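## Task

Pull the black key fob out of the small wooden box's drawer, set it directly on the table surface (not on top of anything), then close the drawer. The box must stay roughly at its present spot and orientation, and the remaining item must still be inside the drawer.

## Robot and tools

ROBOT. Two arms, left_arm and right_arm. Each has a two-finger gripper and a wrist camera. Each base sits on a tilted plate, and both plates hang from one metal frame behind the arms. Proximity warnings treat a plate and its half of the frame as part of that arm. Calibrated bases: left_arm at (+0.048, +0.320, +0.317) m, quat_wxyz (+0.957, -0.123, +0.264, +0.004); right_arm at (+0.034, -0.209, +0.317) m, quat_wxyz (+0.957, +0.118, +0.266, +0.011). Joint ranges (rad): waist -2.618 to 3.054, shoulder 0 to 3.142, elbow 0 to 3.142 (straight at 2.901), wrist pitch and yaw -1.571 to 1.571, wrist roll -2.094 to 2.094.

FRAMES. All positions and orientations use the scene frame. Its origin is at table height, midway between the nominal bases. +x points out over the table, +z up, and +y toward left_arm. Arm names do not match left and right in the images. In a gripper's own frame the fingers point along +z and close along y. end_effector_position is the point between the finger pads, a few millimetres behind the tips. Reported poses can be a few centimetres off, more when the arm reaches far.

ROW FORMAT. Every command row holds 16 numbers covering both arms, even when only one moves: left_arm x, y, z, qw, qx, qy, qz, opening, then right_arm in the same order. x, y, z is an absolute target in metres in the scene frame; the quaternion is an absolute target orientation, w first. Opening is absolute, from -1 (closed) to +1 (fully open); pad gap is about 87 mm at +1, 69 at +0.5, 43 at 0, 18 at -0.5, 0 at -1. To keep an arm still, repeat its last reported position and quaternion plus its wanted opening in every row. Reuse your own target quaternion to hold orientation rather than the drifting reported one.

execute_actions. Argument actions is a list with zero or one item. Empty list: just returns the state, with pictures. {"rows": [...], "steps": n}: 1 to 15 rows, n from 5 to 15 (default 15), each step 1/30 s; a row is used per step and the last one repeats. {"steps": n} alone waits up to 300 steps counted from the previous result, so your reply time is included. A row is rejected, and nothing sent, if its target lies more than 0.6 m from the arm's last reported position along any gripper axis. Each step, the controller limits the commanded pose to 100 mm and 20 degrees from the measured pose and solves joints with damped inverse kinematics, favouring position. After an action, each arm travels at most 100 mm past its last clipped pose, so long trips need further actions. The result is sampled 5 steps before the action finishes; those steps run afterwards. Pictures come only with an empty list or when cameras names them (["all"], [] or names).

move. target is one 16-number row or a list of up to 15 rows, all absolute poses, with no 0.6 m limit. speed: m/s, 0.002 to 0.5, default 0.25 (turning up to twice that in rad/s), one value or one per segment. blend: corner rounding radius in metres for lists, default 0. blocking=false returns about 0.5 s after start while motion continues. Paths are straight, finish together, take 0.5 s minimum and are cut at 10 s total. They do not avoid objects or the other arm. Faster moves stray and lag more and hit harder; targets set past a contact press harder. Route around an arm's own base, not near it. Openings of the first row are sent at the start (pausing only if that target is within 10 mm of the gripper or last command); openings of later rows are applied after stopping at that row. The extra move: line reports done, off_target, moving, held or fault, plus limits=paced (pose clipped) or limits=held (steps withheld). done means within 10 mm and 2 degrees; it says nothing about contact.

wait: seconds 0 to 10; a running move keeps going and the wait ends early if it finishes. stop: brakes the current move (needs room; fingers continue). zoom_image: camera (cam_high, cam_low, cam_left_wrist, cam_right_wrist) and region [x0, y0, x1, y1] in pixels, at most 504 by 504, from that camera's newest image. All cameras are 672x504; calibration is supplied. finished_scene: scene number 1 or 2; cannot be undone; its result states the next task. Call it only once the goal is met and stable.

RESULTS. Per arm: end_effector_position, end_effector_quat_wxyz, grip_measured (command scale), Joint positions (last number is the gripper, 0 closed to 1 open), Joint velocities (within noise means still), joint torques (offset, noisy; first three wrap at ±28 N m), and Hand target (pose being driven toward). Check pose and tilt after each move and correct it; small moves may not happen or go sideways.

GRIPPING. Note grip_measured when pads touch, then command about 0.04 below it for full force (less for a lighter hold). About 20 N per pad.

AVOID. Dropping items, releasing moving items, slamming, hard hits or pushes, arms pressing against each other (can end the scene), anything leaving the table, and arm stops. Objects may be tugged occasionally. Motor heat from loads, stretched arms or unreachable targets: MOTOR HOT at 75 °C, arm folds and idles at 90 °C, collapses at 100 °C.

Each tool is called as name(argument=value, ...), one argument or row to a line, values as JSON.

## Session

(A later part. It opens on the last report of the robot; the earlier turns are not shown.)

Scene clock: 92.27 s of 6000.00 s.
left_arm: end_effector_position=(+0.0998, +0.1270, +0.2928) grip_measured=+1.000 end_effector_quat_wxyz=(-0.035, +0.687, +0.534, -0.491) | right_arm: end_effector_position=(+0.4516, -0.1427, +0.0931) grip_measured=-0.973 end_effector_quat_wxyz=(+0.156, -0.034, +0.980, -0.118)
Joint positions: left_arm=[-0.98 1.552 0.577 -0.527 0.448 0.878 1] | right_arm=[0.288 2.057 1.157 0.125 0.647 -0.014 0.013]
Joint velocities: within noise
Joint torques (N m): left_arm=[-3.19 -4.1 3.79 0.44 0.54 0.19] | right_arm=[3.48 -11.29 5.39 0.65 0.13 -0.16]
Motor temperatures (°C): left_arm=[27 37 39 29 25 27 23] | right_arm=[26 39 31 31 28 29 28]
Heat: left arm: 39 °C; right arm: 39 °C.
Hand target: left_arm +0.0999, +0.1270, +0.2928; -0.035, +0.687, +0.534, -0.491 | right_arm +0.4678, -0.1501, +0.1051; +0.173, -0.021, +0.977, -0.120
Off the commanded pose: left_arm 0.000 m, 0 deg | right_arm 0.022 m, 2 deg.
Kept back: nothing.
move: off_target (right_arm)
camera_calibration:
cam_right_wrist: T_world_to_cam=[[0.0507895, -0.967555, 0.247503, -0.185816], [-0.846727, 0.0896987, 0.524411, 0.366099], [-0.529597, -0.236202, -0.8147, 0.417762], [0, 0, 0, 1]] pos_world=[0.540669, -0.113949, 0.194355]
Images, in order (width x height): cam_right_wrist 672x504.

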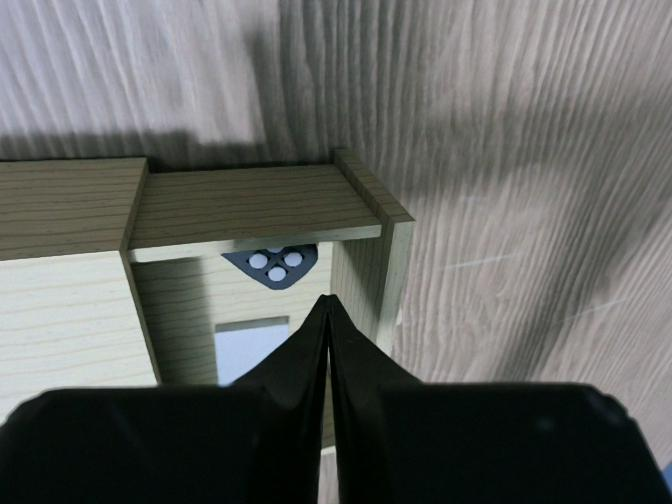

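move(
  target=[
    [0.0998,0.1270,0.2928,-0.035,0.687,0.534,-0.491,1,0.476,-0.150,0.108,0.1723,-0.0212,0.9774,-0.1200,-1],
  ],
  speed=0.1,
  cameras=["cam_right_wrist","cam_low"],
)

Scene clock: 93.20 s of 6000.00 s.
left_arm: end_effector_position=(+0.0998, +0.1270, +0.2928) grip_measured=+1.000 end_effector_quat_wxyz=(-0.035, +0.687, +0.534, -0.491) | right_arm: end_effector_position=(+0.4617, -0.1420, +0.0970) grip_measured=-0.973 end_effector_quat_wxyz=(+0.160, -0.032, +0.980, -0.118)
Joint positions: left_arm=[-0.98 1.552 0.577 -0.527 0.448 0.878 1] | right_arm=[0.288 2.057 1.193 0.099 0.647 -0.014 0.013]
Joint velocities: within noise
Joint torques (N m): left_arm=[-3.19 -4.1 3.82 0.43 0.55 0.18] | right_arm=[3.47 -11.21 5.71 0.61 0.12 -0.18]
Motor temperatures (°C): left_arm=[27 37 39 29 25 27 23] | right_arm=[26 39 31 31 28 29 28]
Heat: left arm: 39 °C; right arm: 39 °C.
Hand target: left_arm +0.0999, +0.1270, +0.2928; -0.035, +0.687, +0.534, -0.491 | right_arm +0.4758, -0.1500, +0.1080; +0.173, -0.021, +0.977, -0.120
Off the commanded pose: left_arm 0.000 m, 0 deg | right_arm 0.020 m, 2 deg.
Kept back: nothing.
move: off_target (right_arm)
camera_calibration:
cam_right_wrist: T_world_to_cam=[[0.0454916, -0.968176, 0.2461, -0.184181], [-0.850754, 0.091575, 0.517524, 0.37529], [-0.523591, -0.232914, -0.819514, 0.424654], [0, 0, 0, 1]] pos_world=[0.550004, -0.113779, 0.199115]
Images, in order (width x height): cam_low 672x504, cam_right_wrist 672x504.

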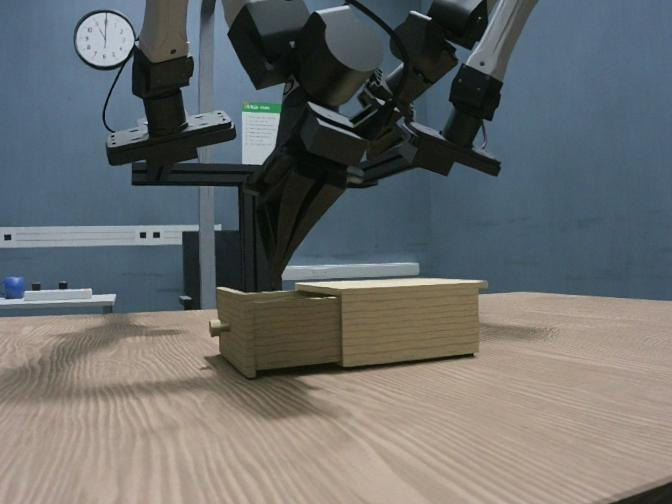

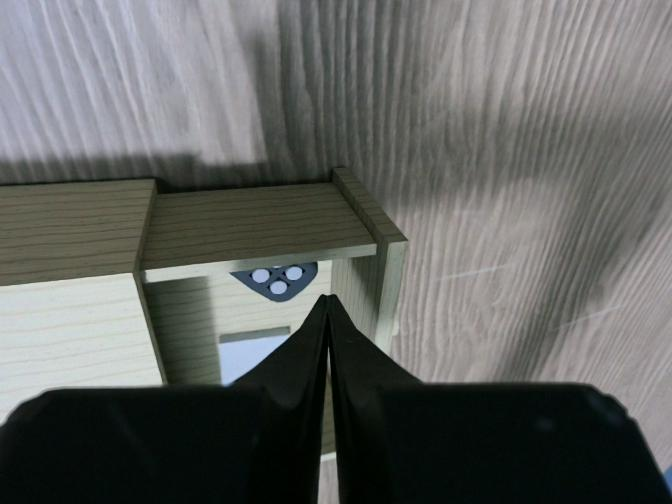

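move(
  target=[
    [0.0998,0.1270,0.2928,-0.035,0.687,0.534,-0.491,1,0.468,-0.149,0.058,0.1723,-0.0212,0.9774,-0.1200,-1],
  ],
  speed=0.06,
  cameras=["cam_right_wrist","cam_low"],
)

Scene clock: 94.60 s of 6000.00 s.
left_arm: end_effector_position=(+0.0998, +0.1270, +0.2928) grip_measured=+1.000 end_effector_quat_wxyz=(-0.035, +0.687, +0.534, -0.491) | right_arm: end_effector_position=(+0.4584, -0.1477, +0.0632) grip_measured=-0.973 end_effector_quat_wxyz=(+0.161, -0.028, +0.979, -0.123)
Joint positions: left_arm=[-0.98 1.552 0.577 -0.527 0.448 0.878 1] | right_arm=[0.25 2.157 1.207 0.205 0.631 -0.039 0.013]
Joint velocities: within noise
Joint torques (N m): left_arm=[-3.25 -4.07 3.85 0.44 0.54 0.19] | right_arm=[3.54 -7.45 5.63 1.01 0 -0.19]
Motor temperatures (°C): left_arm=[27 37 39 29 25 27 23] | right_arm=[26 39 31 31 28 29 28]
Heat: left arm: 39 °C; right arm: 39 °C.
Hand target: left_arm +0.0999, +0.1270, +0.2928; -0.035, +0.687, +0.534, -0.491 | right_arm +0.4677, -0.1491, +0.0584; +0.172, -0.021, +0.977, -0.120
Off the commanded pose: left_arm 0.000 m, 0 deg | right_arm 0.011 m, 2 deg.
Kept back: nothing.
move: off_target (right_arm)
camera_calibration:
cam_right_wrist: T_world_to_cam=[[0.0351618, -0.966619, 0.253796, -0.176681], [-0.85143, 0.103998, 0.514053, 0.392834], [-0.523288, -0.234164, -0.819352, 0.393571], [0, 0, 0, 1]] pos_world=[0.546634, -0.119477, 0.165376]
Images, in order (width x height): cam_low 672x504, cam_right_wrist 672x504.

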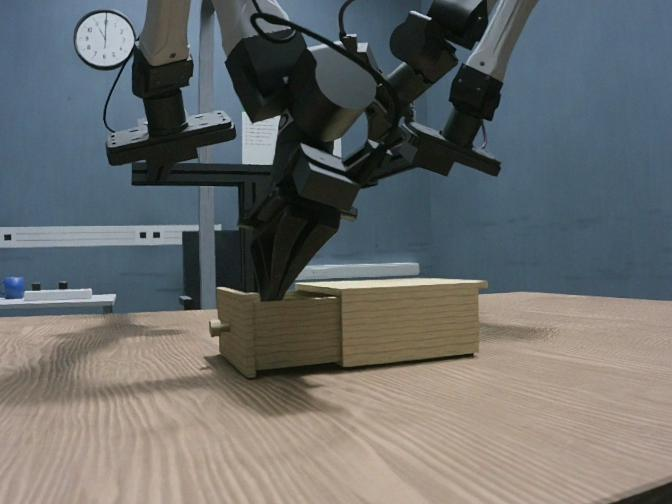

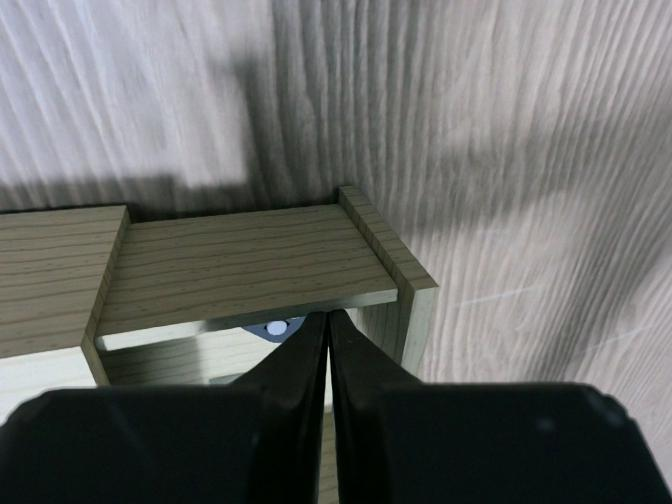

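move(
  target=[
    [0.0998,0.1270,0.2928,-0.035,0.687,0.534,-0.491,1,0.469,-0.147,0.032,0.1723,-0.0212,0.9774,-0.1200,-1],
  ],
  speed=0.05,
  cameras=["cam_right_wrist","cam_low"],
)

Scene clock: 95.60 s of 6000.00 s.
left_arm: end_effector_position=(+0.0998, +0.1270, +0.2928) grip_measured=+1.000 end_effector_quat_wxyz=(-0.035, +0.687, +0.534, -0.491) | right_arm: end_effector_position=(+0.4500, -0.1474, +0.0396) grip_measured=-0.973 end_effector_quat_wxyz=(+0.145, -0.040, +0.980, -0.128)
Joint positions: left_arm=[-0.98 1.552 0.577 -0.527 0.448 0.878 1] | right_arm=[0.237 2.237 1.243 0.221 0.629 -0.059 0.013]
Joint velocities: within noise
Joint torques (N m): left_arm=[-3.22 -4.08 3.82 0.43 0.55 0.19] | right_arm=[3.17 -6.93 6.48 1.26 -0.09 -0.16]
Motor temperatures (°C): left_arm=[27 37 39 29 25 27 23] | right_arm=[26 39 31 31 28 29 28]
Heat: left arm: 39 °C; right arm: 39 °C.
Hand target: left_arm +0.0999, +0.1270, +0.2928; -0.035, +0.687, +0.534, -0.491 | right_arm +0.4684, -0.1476, +0.0336; +0.172, -0.021, +0.977, -0.120
Off the commanded pose: left_arm 0.000 m, 0 deg | right_arm 0.020 m, 4 deg.
Kept back: nothing.
move: off_target (right_arm)
camera_calibration:
cam_right_wrist: T_world_to_cam=[[0.0605646, -0.961728, 0.267227, -0.181422], [-0.835904, 0.0974478, 0.540156, 0.388823], [-0.545524, -0.256091, -0.798011, 0.375831], [0, 0, 0, 1]] pos_world=[0.541031, -0.116121, 0.138373]
Images, in order (width x height): cam_low 672x504, cam_right_wrist 672x504.

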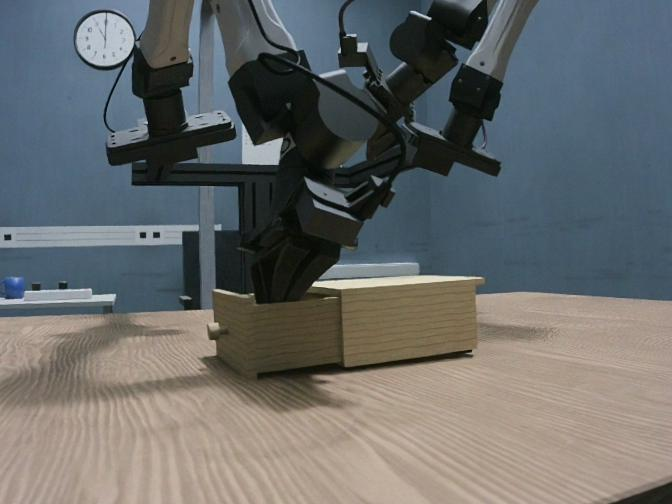

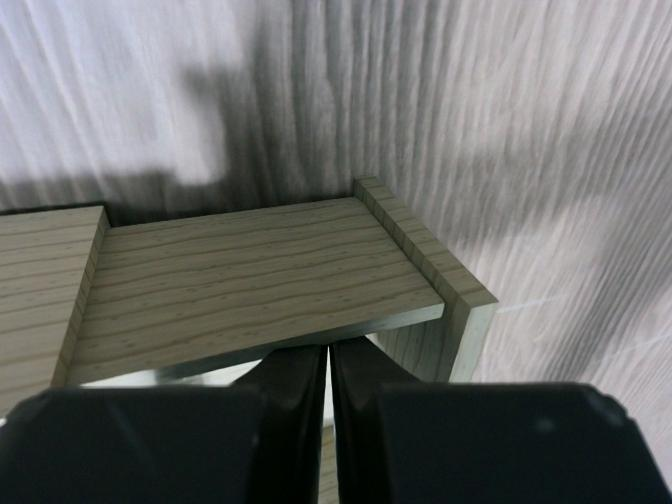

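move(
  target=[
    [0.0998,0.1270,0.2928,-0.035,0.687,0.534,-0.491,1,0.462,-0.147,0.066,0.1723,-0.0212,0.9774,-0.1200,-1],
  ],
  speed=0.08,
  cameras=["cam_right_wrist","cam_low"],
)

Scene clock: 96.90 s of 6000.00 s.
left_arm: end_effector_position=(+0.0998, +0.1270, +0.2928) grip_measured=+1.000 end_effector_quat_wxyz=(-0.035, +0.687, +0.534, -0.491) | right_arm: end_effector_position=(+0.4484, -0.1511, +0.0497) grip_measured=-0.973 end_effector_quat_wxyz=(+0.151, -0.032, +0.980, -0.127)
Joint positions: left_arm=[-0.98 1.552 0.577 -0.527 0.448 0.878 1] | right_arm=[0.237 2.193 1.201 0.231 0.629 -0.048 0.013]
Joint velocities: within noise
Joint torques (N m): left_arm=[-3.21 -4.11 3.82 0.42 0.54 0.19] | right_arm=[6.08 -12.37 2.41 0.76 0.12 -0.01]
Motor temperatures (°C): left_arm=[27 37 39 29 25 27 23] | right_arm=[26 39 31 31 28 29 28]
Heat: left arm: 39 °C; right arm: 39 °C.
Hand target: left_arm +0.0999, +0.1270, +0.2928; -0.035, +0.687, +0.534, -0.491 | right_arm +0.4618, -0.1471, +0.0655; +0.172, -0.021, +0.978, -0.120
Off the commanded pose: left_arm 0.000 m, 0 deg | right_arm 0.022 m, 3 deg.
Kept back: nothing.
move: off_target (right_arm)
camera_calibration:
cam_right_wrist: T_world_to_cam=[[0.0438607, -0.963789, 0.263034, -0.180142], [-0.841193, 0.106408, 0.530161, 0.386594], [-0.538953, -0.244516, -0.806066, 0.38128], [0, 0, 0, 1]] pos_world=[0.538593, -0.121527, 0.149763]
Images, in order (width x height): cam_low 672x504, cam_right_wrist 672x504.

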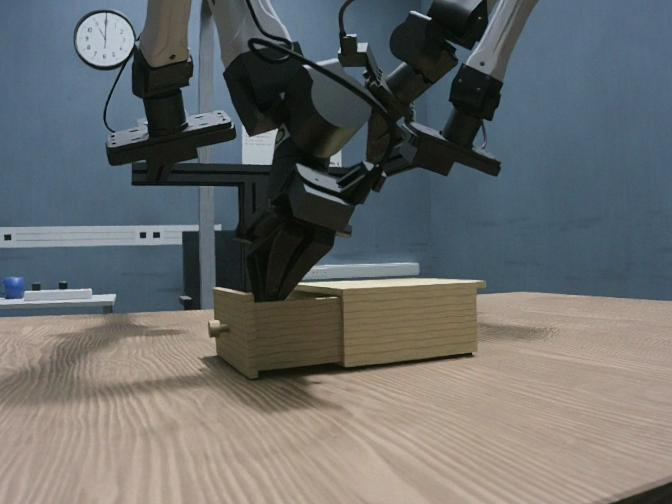

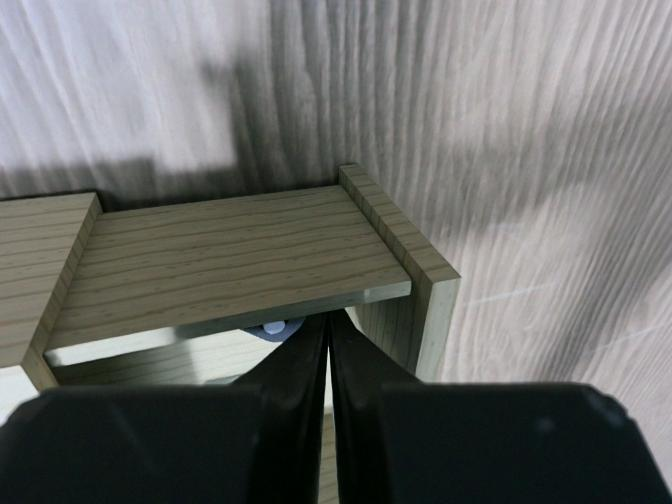

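move(
  target=[
    [0.0998,0.1270,0.2928,-0.035,0.687,0.534,-0.491,1,0.476,-0.145,0.075,0.1723,-0.0212,0.9774,-0.1200,-1],
  ],
  speed=0.08,
  cameras=["cam_right_wrist"],
)

Scene clock: 98.30 s of 6000.00 s.
left_arm: end_effector_position=(+0.0998, +0.1270, +0.2928) grip_measured=+1.000 end_effector_quat_wxyz=(-0.035, +0.687, +0.534, -0.491) | right_arm: end_effector_position=(+0.4560, -0.1487, +0.0559) grip_measured=-0.973 end_effector_quat_wxyz=(+0.148, -0.033, +0.980, -0.125)
Joint positions: left_arm=[-0.98 1.552 0.577 -0.527 0.448 0.878 1] | right_arm=[0.244 2.183 1.235 0.178 0.629 -0.042 0.013]
Joint velocities: within noise
Joint torques (N m): left_arm=[-3.21 -4.08 3.84 0.43 0.54 0.18] | right_arm=[6.02 -12.46 4.89 0.57 0.16 -0.04]
Motor temperatures (°C): left_arm=[27 37 39 29 25 27 23] | right_arm=[26 39 31 31 28 29 28]
Heat: left arm: 39 °C; right arm: 39 °C.
Hand target: left_arm +0.0999, +0.1270, +0.2928; -0.035, +0.687, +0.534, -0.491 | right_arm +0.4757, -0.1451, +0.0747; +0.172, -0.021, +0.977, -0.120
Off the commanded pose: left_arm 0.000 m, 0 deg | right_arm 0.028 m, 3 deg.
Kept back: nothing.
move: off_target (right_arm)
camera_calibration:
cam_right_wrist: T_world_to_cam=[[0.0483568, -0.964503, 0.259606, -0.18172], [-0.8386, 0.101987, 0.535115, 0.387336], [-0.542597, -0.243582, -0.803901, 0.392651], [0, 0, 0, 1]] pos_world=[0.546659, -0.11913, 0.155559]
Images, in order (width x height): cam_right_wrist 672x504.

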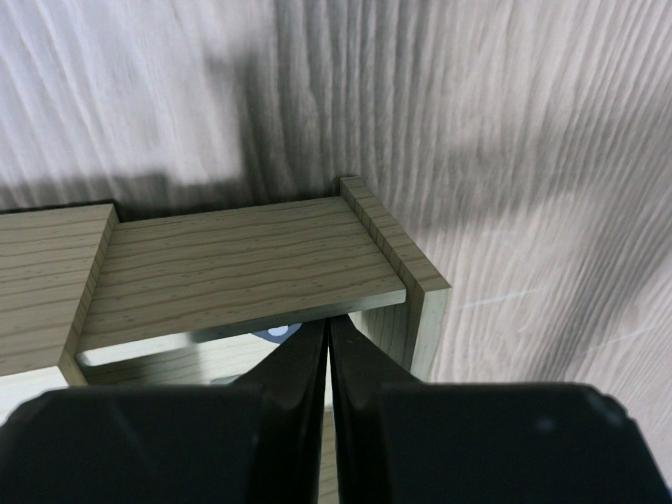

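move(
  target=[
    [0.0998,0.1270,0.2928,-0.035,0.687,0.534,-0.491,1,0.484,-0.143,0.078,0.1723,-0.0212,0.9774,-0.1200,-1],
  ],
  speed=0.08,
  cameras=["cam_right_wrist"],
)

Scene clock: 99.23 s of 6000.00 s.
left_arm: end_effector_position=(+0.0998, +0.1270, +0.2928) grip_measured=+1.000 end_effector_quat_wxyz=(-0.035, +0.687, +0.534, -0.491) | right_arm: end_effector_position=(+0.4583, -0.1479, +0.0584) grip_measured=-0.973 end_effector_quat_wxyz=(+0.139, -0.038, +0.982, -0.125)
Joint positions: left_arm=[-0.98 1.552 0.577 -0.527 0.448 0.878 1] | right_arm=[0.246 2.183 1.265 0.126 0.63 -0.04 0.013]
Joint velocities: within noise
Joint torques (N m): left_arm=[-3.25 -4.07 3.85 0.42 0.55 0.19] | right_arm=[6.37 -12.4 5.97 0.72 0.23 0.04]
Motor temperatures (°C): left_arm=[27 37 39 29 25 27 23] | right_arm=[26 39 31 31 28 29 28]
Heat: left arm: 39 °C; right arm: 39 °C.
Hand target: left_arm +0.0999, +0.1270, +0.2928; -0.035, +0.687, +0.534, -0.491 | right_arm +0.4834, -0.1432, +0.0782; +0.172, -0.021, +0.978, -0.120
Off the commanded pose: left_arm 0.000 m, 0 deg | right_arm 0.033 m, 4 deg.
Kept back: nothing.
move: off_target (right_arm)
camera_calibration:
cam_right_wrist: T_world_to_cam=[[0.0601277, -0.963572, 0.260604, -0.187088], [-0.828845, 0.0972883, 0.550955, 0.381786], [-0.556238, -0.249128, -0.792802, 0.400881], [0, 0, 0, 1]] pos_world=[0.550676, -0.117546, 0.156228]
Images, in order (width x height): cam_right_wrist 672x504.

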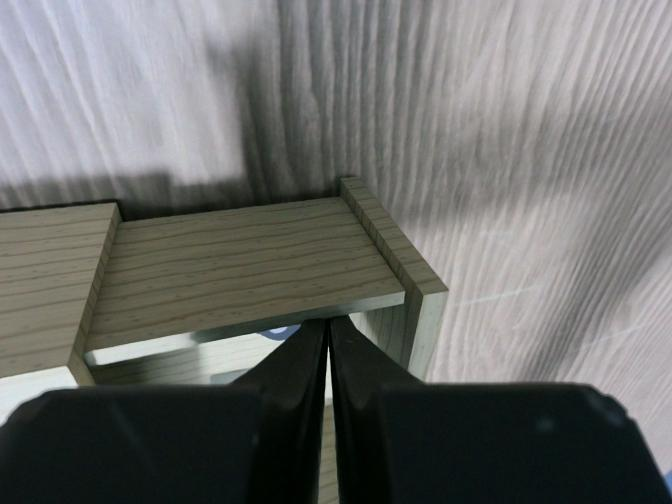

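move(
  target=[
    [0.0998,0.1270,0.2928,-0.035,0.687,0.534,-0.491,1,0.482,-0.147,0.046,0.1900,-0.0212,0.9774,-0.1200,-1],
  ],
  speed=0.06,
  cameras=["cam_right_wrist","cam_low"],
)

Scene clock: 102.07 s of 6000.00 s.
left_arm: end_effector_position=(+0.0998, +0.1270, +0.2928) grip_measured=+1.000 end_effector_quat_wxyz=(-0.035, +0.687, +0.534, -0.491) | right_arm: end_effector_position=(+0.4710, -0.1457, +0.0528) grip_measured=-0.973 end_effector_quat_wxyz=(+0.169, -0.033, +0.977, -0.124)
Joint positions: left_arm=[-0.98 1.552 0.577 -0.527 0.448 0.878 1] | right_arm=[0.243 2.207 1.265 0.223 0.626 -0.068 0.013]
Joint velocities: within noise
Joint torques (N m): left_arm=[-3.19 -4.11 3.85 0.43 0.54 0.2] | right_arm=[3.47 -7.47 4.62 1.35 -0.02 -0.17]
Motor temperatures (°C): left_arm=[27 37 39 29 25 27 23] | right_arm=[27 40 31 31 28 29 28]
Heat: left arm: 39 °C; right arm: 40 °C.
Hand target: left_arm +0.0999, +0.1270, +0.2928; -0.035, +0.687, +0.534, -0.491 | right_arm +0.4817, -0.1474, +0.0468; +0.189, -0.021, +0.974, -0.120
Off the commanded pose: left_arm 0.000 m, 0 deg | right_arm 0.013 m, 3 deg.
Kept back: nothing.
move: off_target (right_arm)
camera_calibration:
cam_right_wrist: T_world_to_cam=[[0.0434751, -0.964873, 0.259096, -0.176543], [-0.860374, 0.0956607, 0.500606, 0.412425], [-0.507806, -0.244684, -0.825992, 0.383625], [0, 0, 0, 1]] pos_world=[0.557322, -0.115928, 0.15615]
Images, in order (width x height): cam_low 672x504, cam_right_wrist 672x504.

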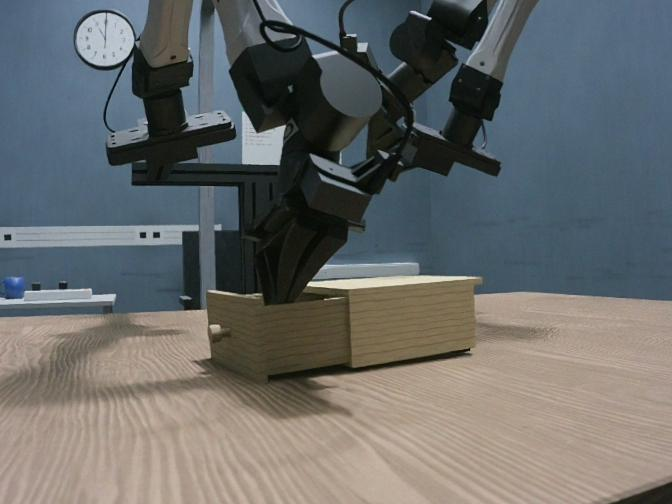

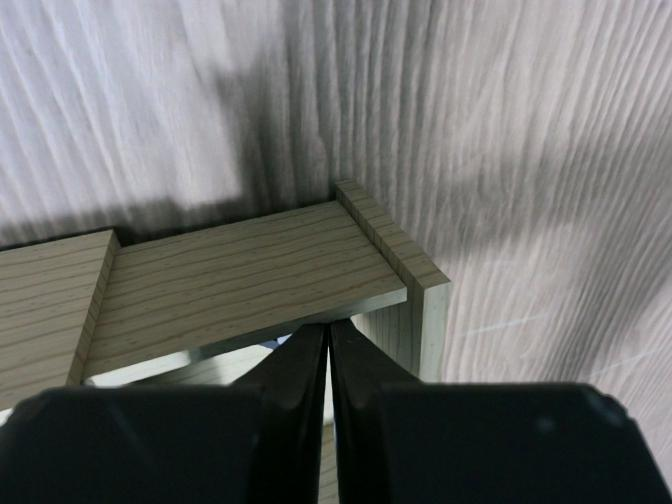

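move(
  target=[
    [0.0998,0.1270,0.2928,-0.035,0.687,0.534,-0.491,1,0.465,-0.143,0.11,0.1723,-0.0212,0.9774,-0.1200,-1],
    [0.0998,0.1270,0.2928,-0.035,0.687,0.534,-0.491,1,0.388,-0.135,0.20,0.383,0,0.924,0,-1],
  ],
  speed=0.2,
  blend=0.02,
)

Scene clock: 104.63 s of 6000.00 s.
left_arm: end_effector_position=(+0.0998, +0.1270, +0.2928) grip_measured=+1.000 end_effector_quat_wxyz=(-0.035, +0.687, +0.534, -0.491) | right_arm: end_effector_position=(+0.3817, -0.1391, +0.1904) grip_measured=-0.973 end_effector_quat_wxyz=(+0.366, +0.000, +0.931, -0.010)
Joint positions: left_arm=[-0.98 1.552 0.577 -0.527 0.448 0.878 1] | right_arm=[0.399 1.595 0.344 0.947 0.544 -0.082 0.013]
Joint velocities: within noise
Joint torques (N m): left_arm=[-3.21 -4.08 3.79 0.44 0.54 0.18] | right_arm=[3.89 -6.86 1.95 1.5 -0.15 -0.23]
Motor temperatures (°C): left_arm=[27 37 39 29 25 27 23] | right_arm=[27 40 31 31 28 29 28]
Heat: left arm: 39 °C; right arm: 40 °C.
Hand target: left_arm +0.0999, +0.1270, +0.2928; -0.035, +0.687, +0.534, -0.491 | right_arm +0.3880, -0.1351, +0.1998; +0.383, +0.000, +0.924, +0.000
Off the commanded pose: left_arm 0.000 m, 0 deg | right_arm 0.012 m, 2 deg.
Kept back: nothing.
move: off_target (right_arm)
camera_calibration:
cam_right_wrist: T_world_to_cam=[[0.00850112, -0.999465, 0.0315722, -0.150096], [-0.991585, -0.0043469, 0.129387, 0.372892], [-0.12918, -0.0324064, -0.991091, 0.369954], [0, 0, 0, 1]] pos_world=[0.418821, -0.136406, 0.32315]

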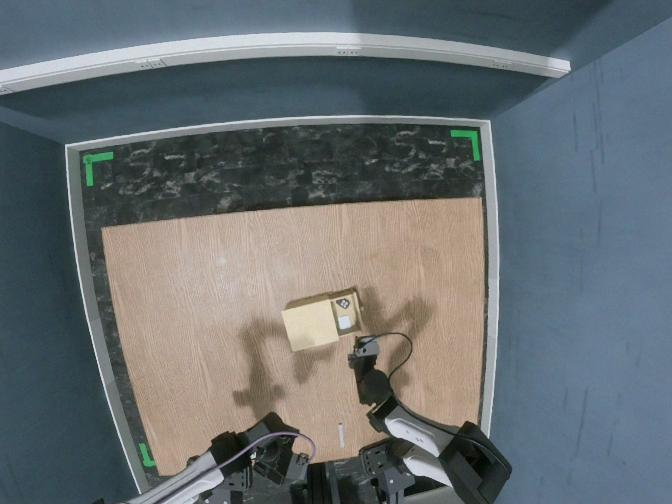

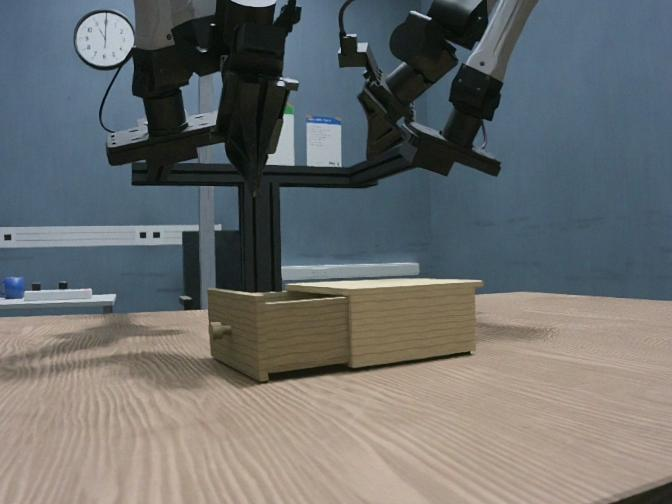

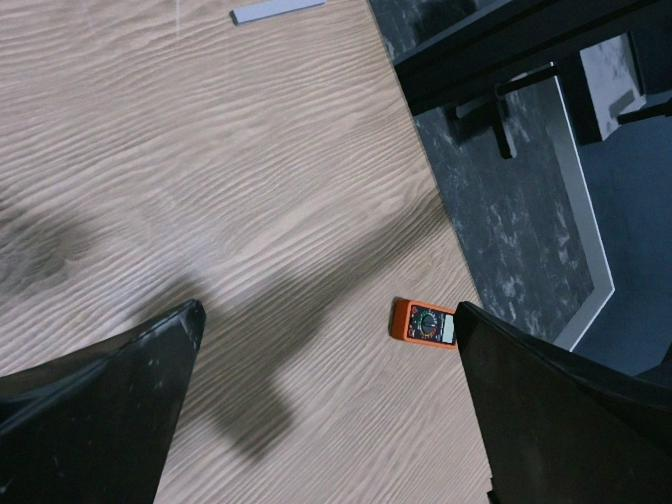

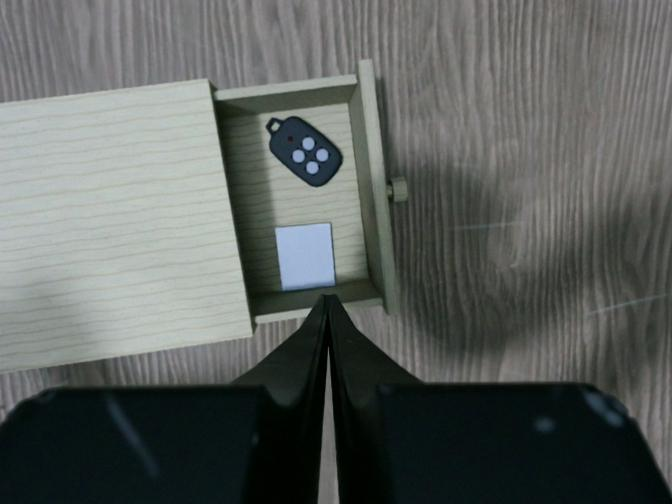

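zoom_image(
  camera="cam_right_wrist",
  region=[200, 50, 420, 330],
)

Scaled by 1.800 from the camera's 672x504 image, which has a finer 960x720 frame.

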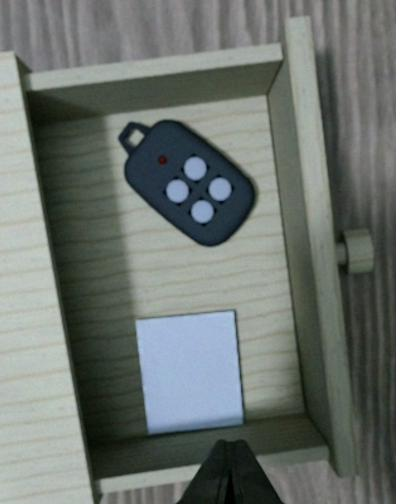

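move(
  target=[
    [0.0998,0.1270,0.2928,-0.035,0.687,0.534,-0.491,1,0.485,-0.147,0.110,0.1900,-0.0212,0.9774,-0.1100,-1],
  ],
  speed=0.25,
  cameras=["cam_right_wrist"],
)

Scene clock: 107.60 s of 6000.00 s.
left_arm: end_effector_position=(+0.0998, +0.1270, +0.2928) grip_measured=+1.000 end_effector_quat_wxyz=(-0.035, +0.687, +0.534, -0.491) | right_arm: end_effector_position=(+0.4847, -0.1420, +0.1161) grip_measured=-0.973 end_effector_quat_wxyz=(+0.196, -0.028, +0.975, -0.101)
Joint positions: left_arm=[-0.98 1.552 0.577 -0.527 0.448 0.878 1] | right_arm=[0.286 2.001 1.187 0.139 0.615 -0.047 0.013]
Joint velocities: within noise
Joint torques (N m): left_arm=[-3.21 -4.08 3.77 0.43 0.55 0.19] | right_arm=[3.58 -7.15 6.42 0.74 0.18 0.02]
Motor temperatures (°C): left_arm=[27 37 39 29 25 27 23] | right_arm=[26 40 31 31 28 29 28]
Heat: left arm: 39 °C; right arm: 40 °C.
Hand target: left_arm +0.0999, +0.1270, +0.2928; -0.035, +0.687, +0.534, -0.491 | right_arm +0.4849, -0.1469, +0.1102; +0.190, -0.021, +0.975, -0.110
Off the commanded pose: left_arm 0.000 m, 0 deg | right_arm 0.008 m, 2 deg.
Kept back: nothing.
move: done
camera_calibration:
cam_right_wrist: T_world_to_cam=[[0.0349739, -0.976152, 0.214255, -0.182223], [-0.886863, 0.0685152, 0.456924, 0.406238], [-0.460707, -0.205995, -0.863316, 0.430767], [0, 0, 0, 1]] pos_world=[0.565108, -0.116975, 0.22531]
Images, in order (width x height): cam_right_wrist 672x504.

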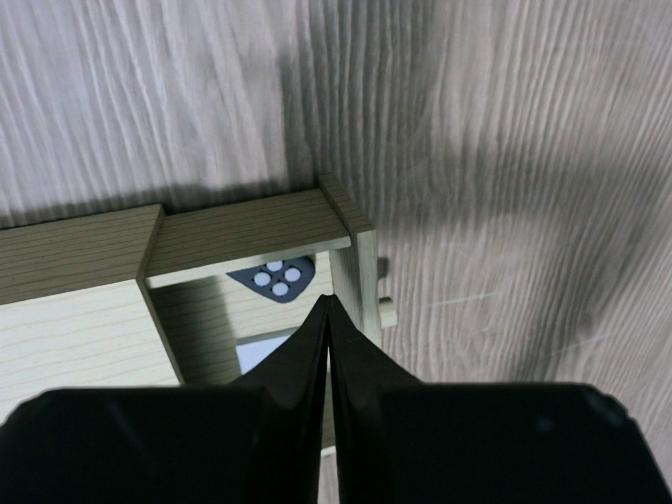

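move(
  target=[
    [0.0998,0.1270,0.2928,-0.035,0.687,0.534,-0.491,1,0.476,-0.1425,0.060,0.1900,-0.0212,0.9774,-0.1100,-1],
  ],
  speed=0.08,
  cameras=["cam_right_wrist"],
)

Scene clock: 109.00 s of 6000.00 s.
left_arm: end_effector_position=(+0.0998, +0.1270, +0.2928) grip_measured=+1.000 end_effector_quat_wxyz=(-0.035, +0.687, +0.534, -0.491) | right_arm: end_effector_position=(+0.4694, -0.1406, +0.0653) grip_measured=-0.973 end_effector_quat_wxyz=(+0.184, -0.024, +0.976, -0.111)
Joint positions: left_arm=[-0.98 1.552 0.577 -0.527 0.448 0.878 1] | right_arm=[0.257 2.157 1.206 0.257 0.613 -0.05 0.013]
Joint velocities: within noise
Joint torques (N m): left_arm=[-3.19 -4.05 3.78 0.43 0.53 0.19] | right_arm=[3.63 -7.38 5.61 0.98 0.03 -0.19]
Motor temperatures (°C): left_arm=[27 37 39 29 25 27 23] | right_arm=[26 40 31 31 28 29 28]
Heat: left arm: 39 °C; right arm: 40 °C.
Hand target: left_arm +0.0999, +0.1270, +0.2928; -0.035, +0.687, +0.534, -0.491 | right_arm +0.4758, -0.1426, +0.0602; +0.190, -0.021, +0.975, -0.110
Off the commanded pose: left_arm 0.000 m, 0 deg | right_arm 0.009 m, 1 deg.
Kept back: nothing.
move: done
camera_calibration:
cam_right_wrist: T_world_to_cam=[[0.0270292, -0.972613, 0.230854, -0.166283], [-0.874332, 0.0889458, 0.477109, 0.411445], [-0.484575, -0.214739, -0.847982, 0.389109], [0, 0, 0, 1]] pos_world=[0.552786, -0.114769, 0.172041]
Images, in order (width x height): cam_right_wrist 672x504.

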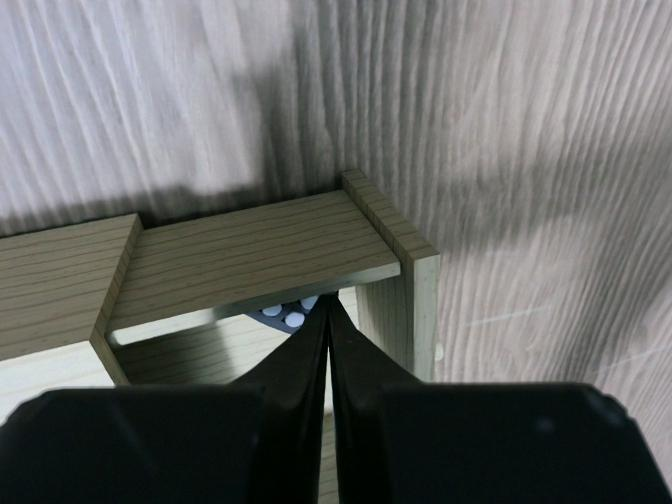

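move(
  target=[
    [0.0998,0.1270,0.2928,-0.035,0.687,0.534,-0.491,1,0.481,-0.1435,0.032,0.1900,-0.0212,0.9774,-0.1100,-1],
  ],
  speed=0.06,
  cameras=["cam_right_wrist","cam_low"],
)

Scene clock: 109.97 s of 6000.00 s.
left_arm: end_effector_position=(+0.0998, +0.1270, +0.2928) grip_measured=+1.000 end_effector_quat_wxyz=(-0.035, +0.687, +0.534, -0.491) | right_arm: end_effector_position=(+0.4662, -0.1443, +0.0407) grip_measured=-0.973 end_effector_quat_wxyz=(+0.170, -0.035, +0.978, -0.120)
Joint positions: left_arm=[-0.98 1.552 0.577 -0.527 0.448 0.878 1] | right_arm=[0.235 2.24 1.259 0.268 0.611 -0.076 0.013]
Joint velocities: within noise
Joint torques (N m): left_arm=[-3.22 -4.07 3.82 0.44 0.55 0.18] | right_arm=[3.33 -6.76 6.6 1.23 -0.14 -0.12]
Motor temperatures (°C): left_arm=[27 37 38 29 25 27 23] | right_arm=[26 40 31 31 28 29 28]
Heat: left arm: 38 °C; right arm: 40 °C.
Hand target: left_arm +0.0999, +0.1270, +0.2928; -0.035, +0.687, +0.534, -0.491 | right_arm +0.4805, -0.1440, +0.0333; +0.190, -0.021, +0.975, -0.110
Off the commanded pose: left_arm 0.000 m, 0 deg | right_arm 0.017 m, 3 deg.
Kept back: nothing.
move: off_target (right_arm)
camera_calibration:
cam_right_wrist: T_world_to_cam=[[0.0471954, -0.966911, 0.250712, -0.173505], [-0.861449, 0.0876558, 0.500222, 0.413637], [-0.505646, -0.239584, -0.828807, 0.37134], [0, 0, 0, 1]] pos_world=[0.552283, -0.115054, 0.144359]
Images, in order (width x height): cam_low 672x504, cam_right_wrist 672x504.

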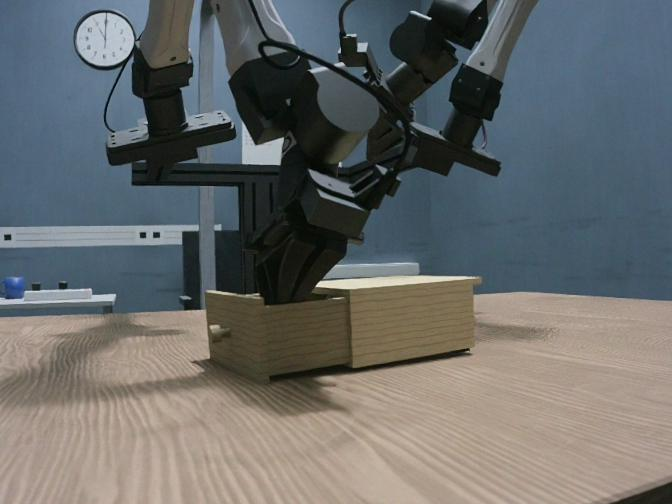

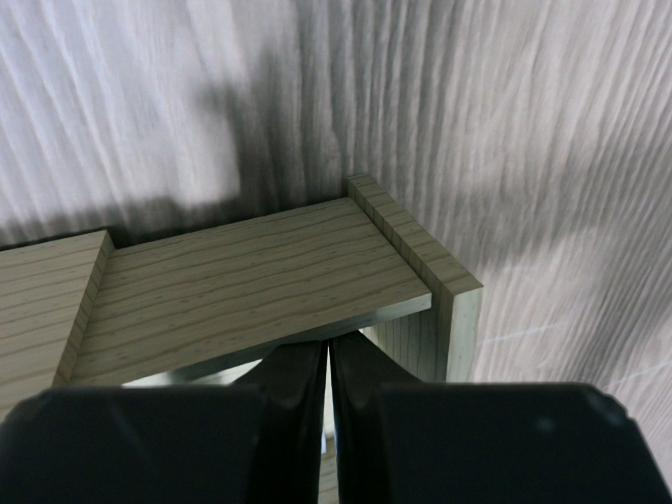

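move(
  target=[
    [0.0998,0.1270,0.2928,-0.035,0.687,0.534,-0.491,1,0.494,-0.141,0.076,0.1900,-0.0212,0.9774,-0.1100,-1],
  ],
  speed=0.08,
  cameras=["cam_right_wrist"],
)

Scene clock: 111.50 s of 6000.00 s.
left_arm: end_effector_position=(+0.0998, +0.1270, +0.2928) grip_measured=+1.000 end_effector_quat_wxyz=(-0.035, +0.687, +0.534, -0.491) | right_arm: end_effector_position=(+0.4711, -0.1459, +0.0554) grip_measured=-0.973 end_effector_quat_wxyz=(+0.162, -0.035, +0.979, -0.118)
Joint positions: left_arm=[-0.98 1.552 0.577 -0.527 0.448 0.878 1] | right_arm=[0.239 2.196 1.274 0.186 0.61 -0.063 0.013]
Joint velocities: within noise
Joint torques (N m): left_arm=[-3.19 -4.11 3.79 0.44 0.55 0.19] | right_arm=[6.3 -12.71 5.6 0.68 0.11 -0.06]
Motor temperatures (°C): left_arm=[27 37 38 29 25 27 23] | right_arm=[26 40 31 32 28 29 28]
Heat: left arm: 38 °C; right arm: 40 °C.
Hand target: left_arm +0.0999, +0.1270, +0.2928; -0.035, +0.687, +0.534, -0.491 | right_arm +0.4935, -0.1412, +0.0759; +0.190, -0.021, +0.975, -0.110
Off the commanded pose: left_arm 0.000 m, 0 deg | right_arm 0.031 m, 4 deg.
Kept back: nothing.
move: off_target (right_arm)
camera_calibration:
cam_right_wrist: T_world_to_cam=[[0.0508527, -0.967813, 0.246478, -0.180623], [-0.852833, 0.0863452, 0.514995, 0.405491], [-0.519701, -0.236394, -0.820993, 0.392306], [0, 0, 0, 1]] pos_world=[0.558884, -0.117083, 0.157774]
Images, in order (width x height): cam_right_wrist 672x504.

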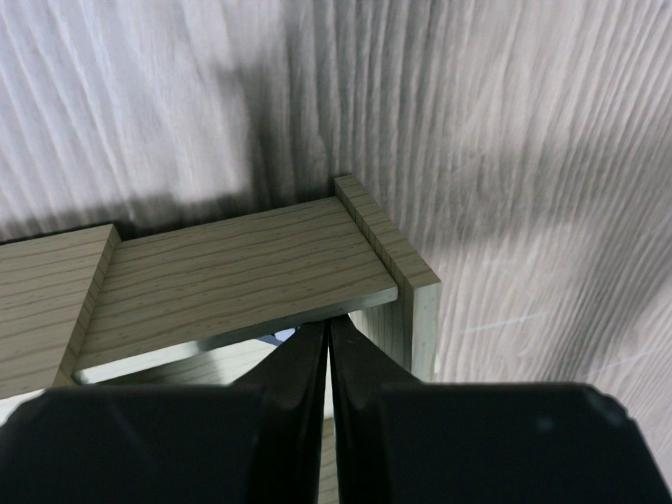

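move(
  target=[
    [0.0998,0.1270,0.2928,-0.035,0.687,0.534,-0.491,1,0.489,-0.141,0.048,0.2000,-0.0212,0.9730,-0.1100,-1],
  ],
  speed=0.06,
  cameras=["cam_right_wrist"],
)

Scene clock: 112.53 s of 6000.00 s.
left_arm: end_effector_position=(+0.0998, +0.1270, +0.2928) grip_measured=+1.000 end_effector_quat_wxyz=(-0.035, +0.687, +0.534, -0.491) | right_arm: end_effector_position=(+0.4782, -0.1442, +0.0532) grip_measured=-0.973 end_effector_quat_wxyz=(+0.179, -0.030, +0.976, -0.117)
Joint positions: left_arm=[-0.98 1.552 0.577 -0.527 0.448 0.878 1] | right_arm=[0.239 2.208 1.274 0.239 0.611 -0.072 0.013]
Joint velocities: within noise
Joint torques (N m): left_arm=[-3.19 -4.11 3.84 0.44 0.54 0.2] | right_arm=[4.42 -7.47 4.82 1.37 -0.02 -0.19]
Motor temperatures (°C): left_arm=[27 37 38 29 25 27 23] | right_arm=[26 40 31 32 28 29 28]
Heat: left arm: 38 °C; right arm: 40 °C.
Hand target: left_arm +0.0999, +0.1270, +0.2928; -0.035, +0.687, +0.534, -0.491 | right_arm +0.4887, -0.1413, +0.0488; +0.200, -0.021, +0.973, -0.110
Off the commanded pose: left_arm 0.000 m, 0 deg | right_arm 0.012 m, 3 deg.
Kept back: nothing.
move: off_target (right_arm)
camera_calibration:
cam_right_wrist: T_world_to_cam=[[0.0362489, -0.968873, 0.244889, -0.171877], [-0.870028, 0.0899667, 0.484725, 0.422885], [-0.491668, -0.230631, -0.839685, 0.382983], [0, 0, 0, 1]] pos_world=[0.562453, -0.116245, 0.158693]
Images, in order (width x height): cam_right_wrist 672x504.

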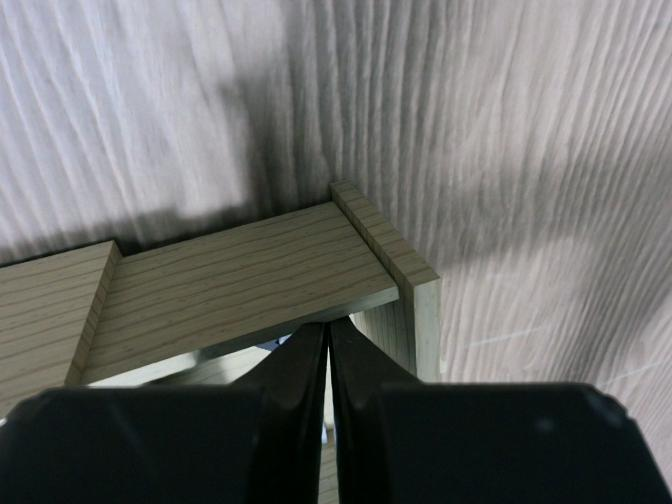

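move(
  target=[
    [0.0998,0.1270,0.2928,-0.035,0.687,0.534,-0.491,1,0.486,-0.141,0.0325,0.2000,-0.0212,0.9730,-0.1100,-1],
  ],
  speed=0.06,
  cameras=["cam_right_wrist","cam_low"],
)

Scene clock: 113.47 s of 6000.00 s.
left_arm: end_effector_position=(+0.0998, +0.1270, +0.2928) grip_measured=+1.000 end_effector_quat_wxyz=(-0.035, +0.687, +0.534, -0.491) | right_arm: end_effector_position=(+0.4729, -0.1415, +0.0410) grip_measured=-0.973 end_effector_quat_wxyz=(+0.179, -0.035, +0.976, -0.119)
Joint positions: left_arm=[-0.98 1.552 0.577 -0.527 0.448 0.878 1] | right_arm=[0.239 2.248 1.274 0.281 0.612 -0.084 0.013]
Joint velocities: within noise
Joint torques (N m): left_arm=[-3.23 -4.07 3.78 0.44 0.54 0.19] | right_arm=[3.37 -6.93 5.6 1.38 -0.15 -0.18]
Motor temperatures (°C): left_arm=[27 37 38 29 25 27 23] | right_arm=[26 40 31 32 28 29 28]
Heat: left arm: 38 °C; right arm: 40 °C.
Hand target: left_arm +0.0999, +0.1270, +0.2928; -0.035, +0.687, +0.534, -0.491 | right_arm +0.4854, -0.1414, +0.0335; +0.200, -0.022, +0.973, -0.110
Off the commanded pose: left_arm 0.000 m, 0 deg | right_arm 0.016 m, 3 deg.
Kept back: nothing.
move: off_target (right_arm)
camera_calibration:
cam_right_wrist: T_world_to_cam=[[0.0458809, -0.967051, 0.250415, -0.170552], [-0.87055, 0.0842393, 0.484816, 0.423446], [-0.489937, -0.240242, -0.838001, 0.368515], [0, 0, 0, 1]] pos_world=[0.557005, -0.112071, 0.146231]
Images, in order (width x height): cam_low 672x504, cam_right_wrist 672x504.

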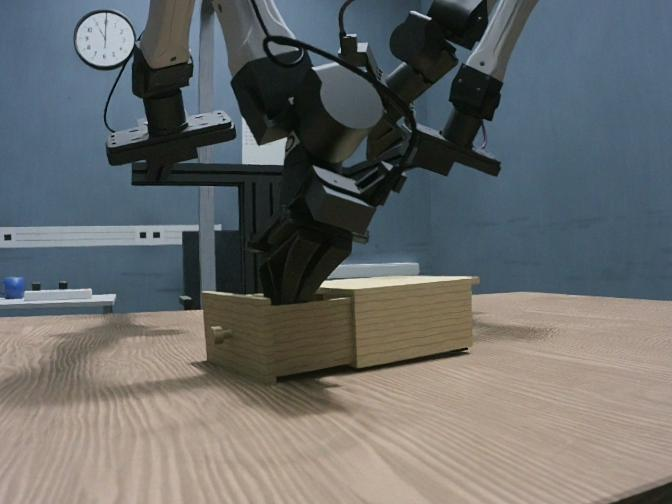

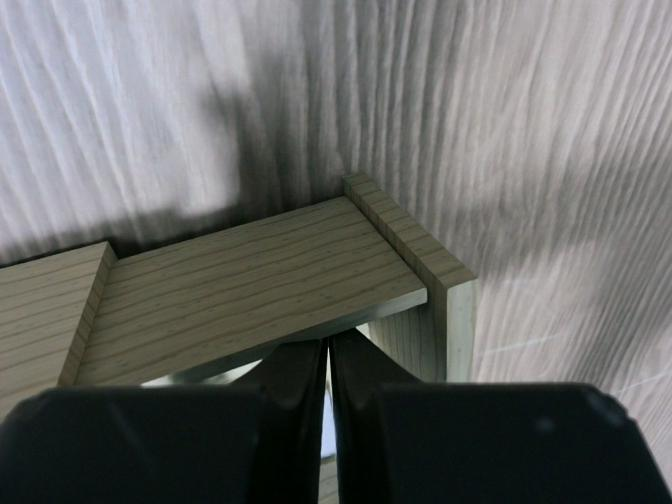

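move(
  target=[
    [0.0998,0.1270,0.2928,-0.035,0.687,0.534,-0.491,1,0.447,-0.130,0.033,0.1900,-0.0212,0.9770,-0.1100,-1],
  ],
  speed=0.06,
  cameras=["cam_right_wrist","cam_low"],
)

Scene clock: 114.93 s of 6000.00 s.
left_arm: end_effector_position=(+0.0998, +0.1270, +0.2928) grip_measured=+1.000 end_effector_quat_wxyz=(-0.035, +0.687, +0.534, -0.491) | right_arm: end_effector_position=(+0.4674, -0.1408, +0.0405) grip_measured=-0.973 end_effector_quat_wxyz=(+0.215, -0.008, +0.969, -0.125)
Joint positions: left_arm=[-0.98 1.552 0.577 -0.527 0.448 0.878 1] | right_arm=[0.248 2.248 1.183 0.451 0.64 -0.066 0.013]
Joint velocities: within noise
Joint torques (N m): left_arm=[-3.19 -4.05 3.88 0.44 0.55 0.18] | right_arm=[6.17 -7.92 1.1 0.59 -0.08 0.04]
Motor temperatures (°C): left_arm=[27 37 38 29 25 27 23] | right_arm=[27 40 31 32 28 29 28]
Heat: left arm: 38 °C; right arm: 40 °C.
Hand target: left_arm +0.0999, +0.1270, +0.2928; -0.035, +0.687, +0.534, -0.491 | right_arm +0.4469, -0.1305, +0.0334; +0.190, -0.021, +0.975, -0.110
Off the commanded pose: left_arm 0.000 m, 0 deg | right_arm 0.024 m, 4 deg.
Kept back: nothing.
move: off_target (right_arm)
camera_calibration:
cam_right_wrist: T_world_to_cam=[[-0.0192907, -0.967555, 0.251923, -0.139153], [-0.901384, 0.125851, 0.41433, 0.441935], [-0.432592, -0.219086, -0.874566, 0.343225], [0, 0, 0, 1]] pos_world=[0.544145, -0.11506, 0.152122]
Images, in order (width x height): cam_low 672x504, cam_right_wrist 672x504.

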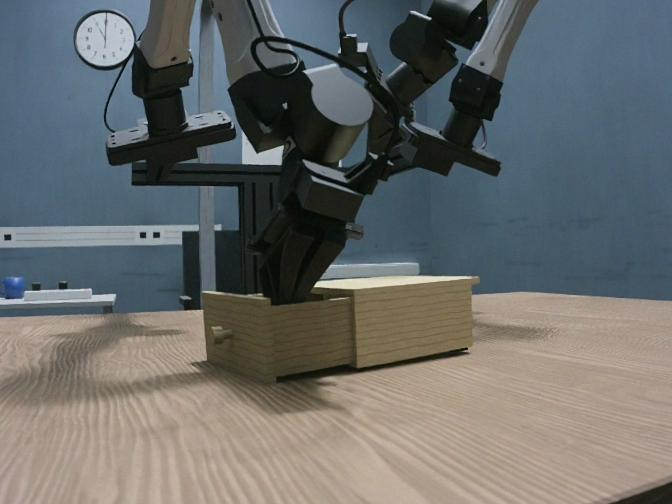

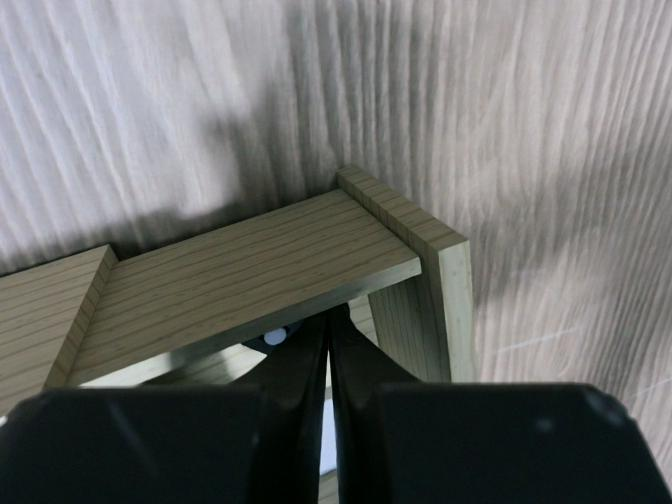

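move(
  target=[
    [0.0998,0.1270,0.2928,-0.035,0.687,0.534,-0.491,1,0.440,-0.125,0.042,0.1900,-0.0212,0.9770,-0.1100,-1],
  ],
  speed=0.05,
  cameras=["cam_right_wrist","cam_low"],
)

Scene clock: 115.90 s of 6000.00 s.
left_arm: end_effector_position=(+0.0998, +0.1270, +0.2928) grip_measured=+1.000 end_effector_quat_wxyz=(-0.035, +0.687, +0.534, -0.491) | right_arm: end_effector_position=(+0.4513, -0.1356, +0.0402) grip_measured=-0.973 end_effector_quat_wxyz=(+0.206, -0.012, +0.970, -0.129)
Joint positions: left_arm=[-0.98 1.552 0.577 -0.527 0.448 0.878 1] | right_arm=[0.269 2.248 1.144 0.459 0.665 -0.051 0.013]
Joint velocities: within noise
Joint torques (N m): left_arm=[-3.21 -4.08 3.82 0.42 0.54 0.18] | right_arm=[6.42 -9.85 1.01 0.44 -0.22 0.11]
Motor temperatures (°C): left_arm=[27 37 38 29 25 27 23] | right_arm=[27 40 31 32 28 29 28]
Heat: left arm: 38 °C; right arm: 40 °C.
Hand target: left_arm +0.0999, +0.1270, +0.2928; -0.035, +0.687, +0.534, -0.491 | right_arm +0.4398, -0.1253, +0.0418; +0.190, -0.021, +0.975, -0.110
Off the commanded pose: left_arm 0.000 m, 0 deg | right_arm 0.016 m, 3 deg.
Kept back: nothing.
move: off_target (right_arm)
camera_calibration:
cam_right_wrist: T_world_to_cam=[[-0.0100451, -0.964788, 0.262835, -0.138587], [-0.893791, 0.126522, 0.430266, 0.422897], [-0.448371, -0.230598, -0.86359, 0.342276], [0, 0, 0, 1]] pos_world=[0.530056, -0.108284, 0.150054]
Images, in order (width x height): cam_low 672x504, cam_right_wrist 672x504.

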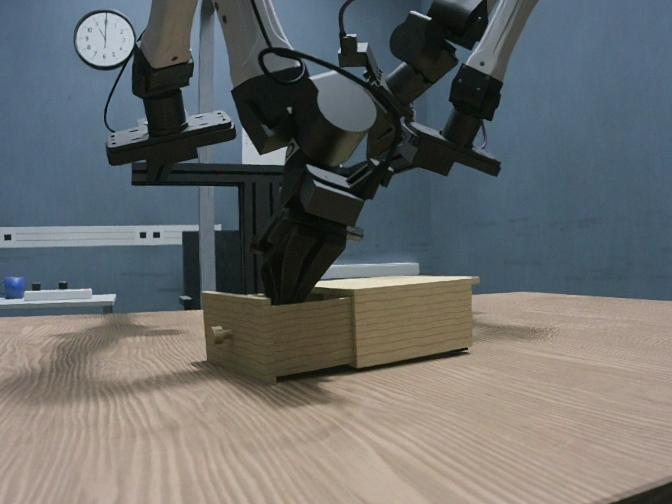

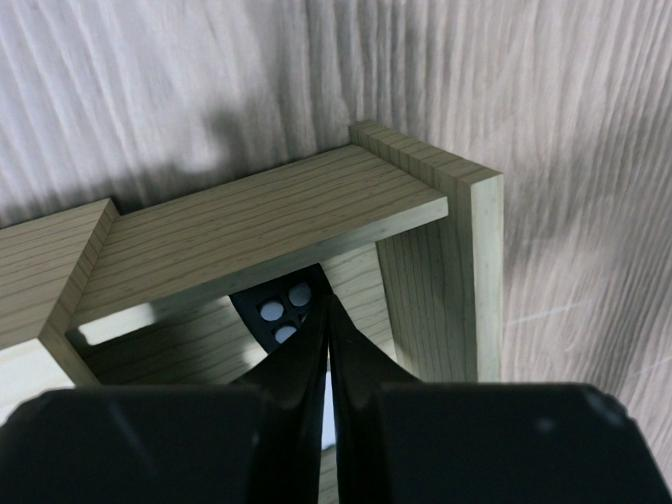

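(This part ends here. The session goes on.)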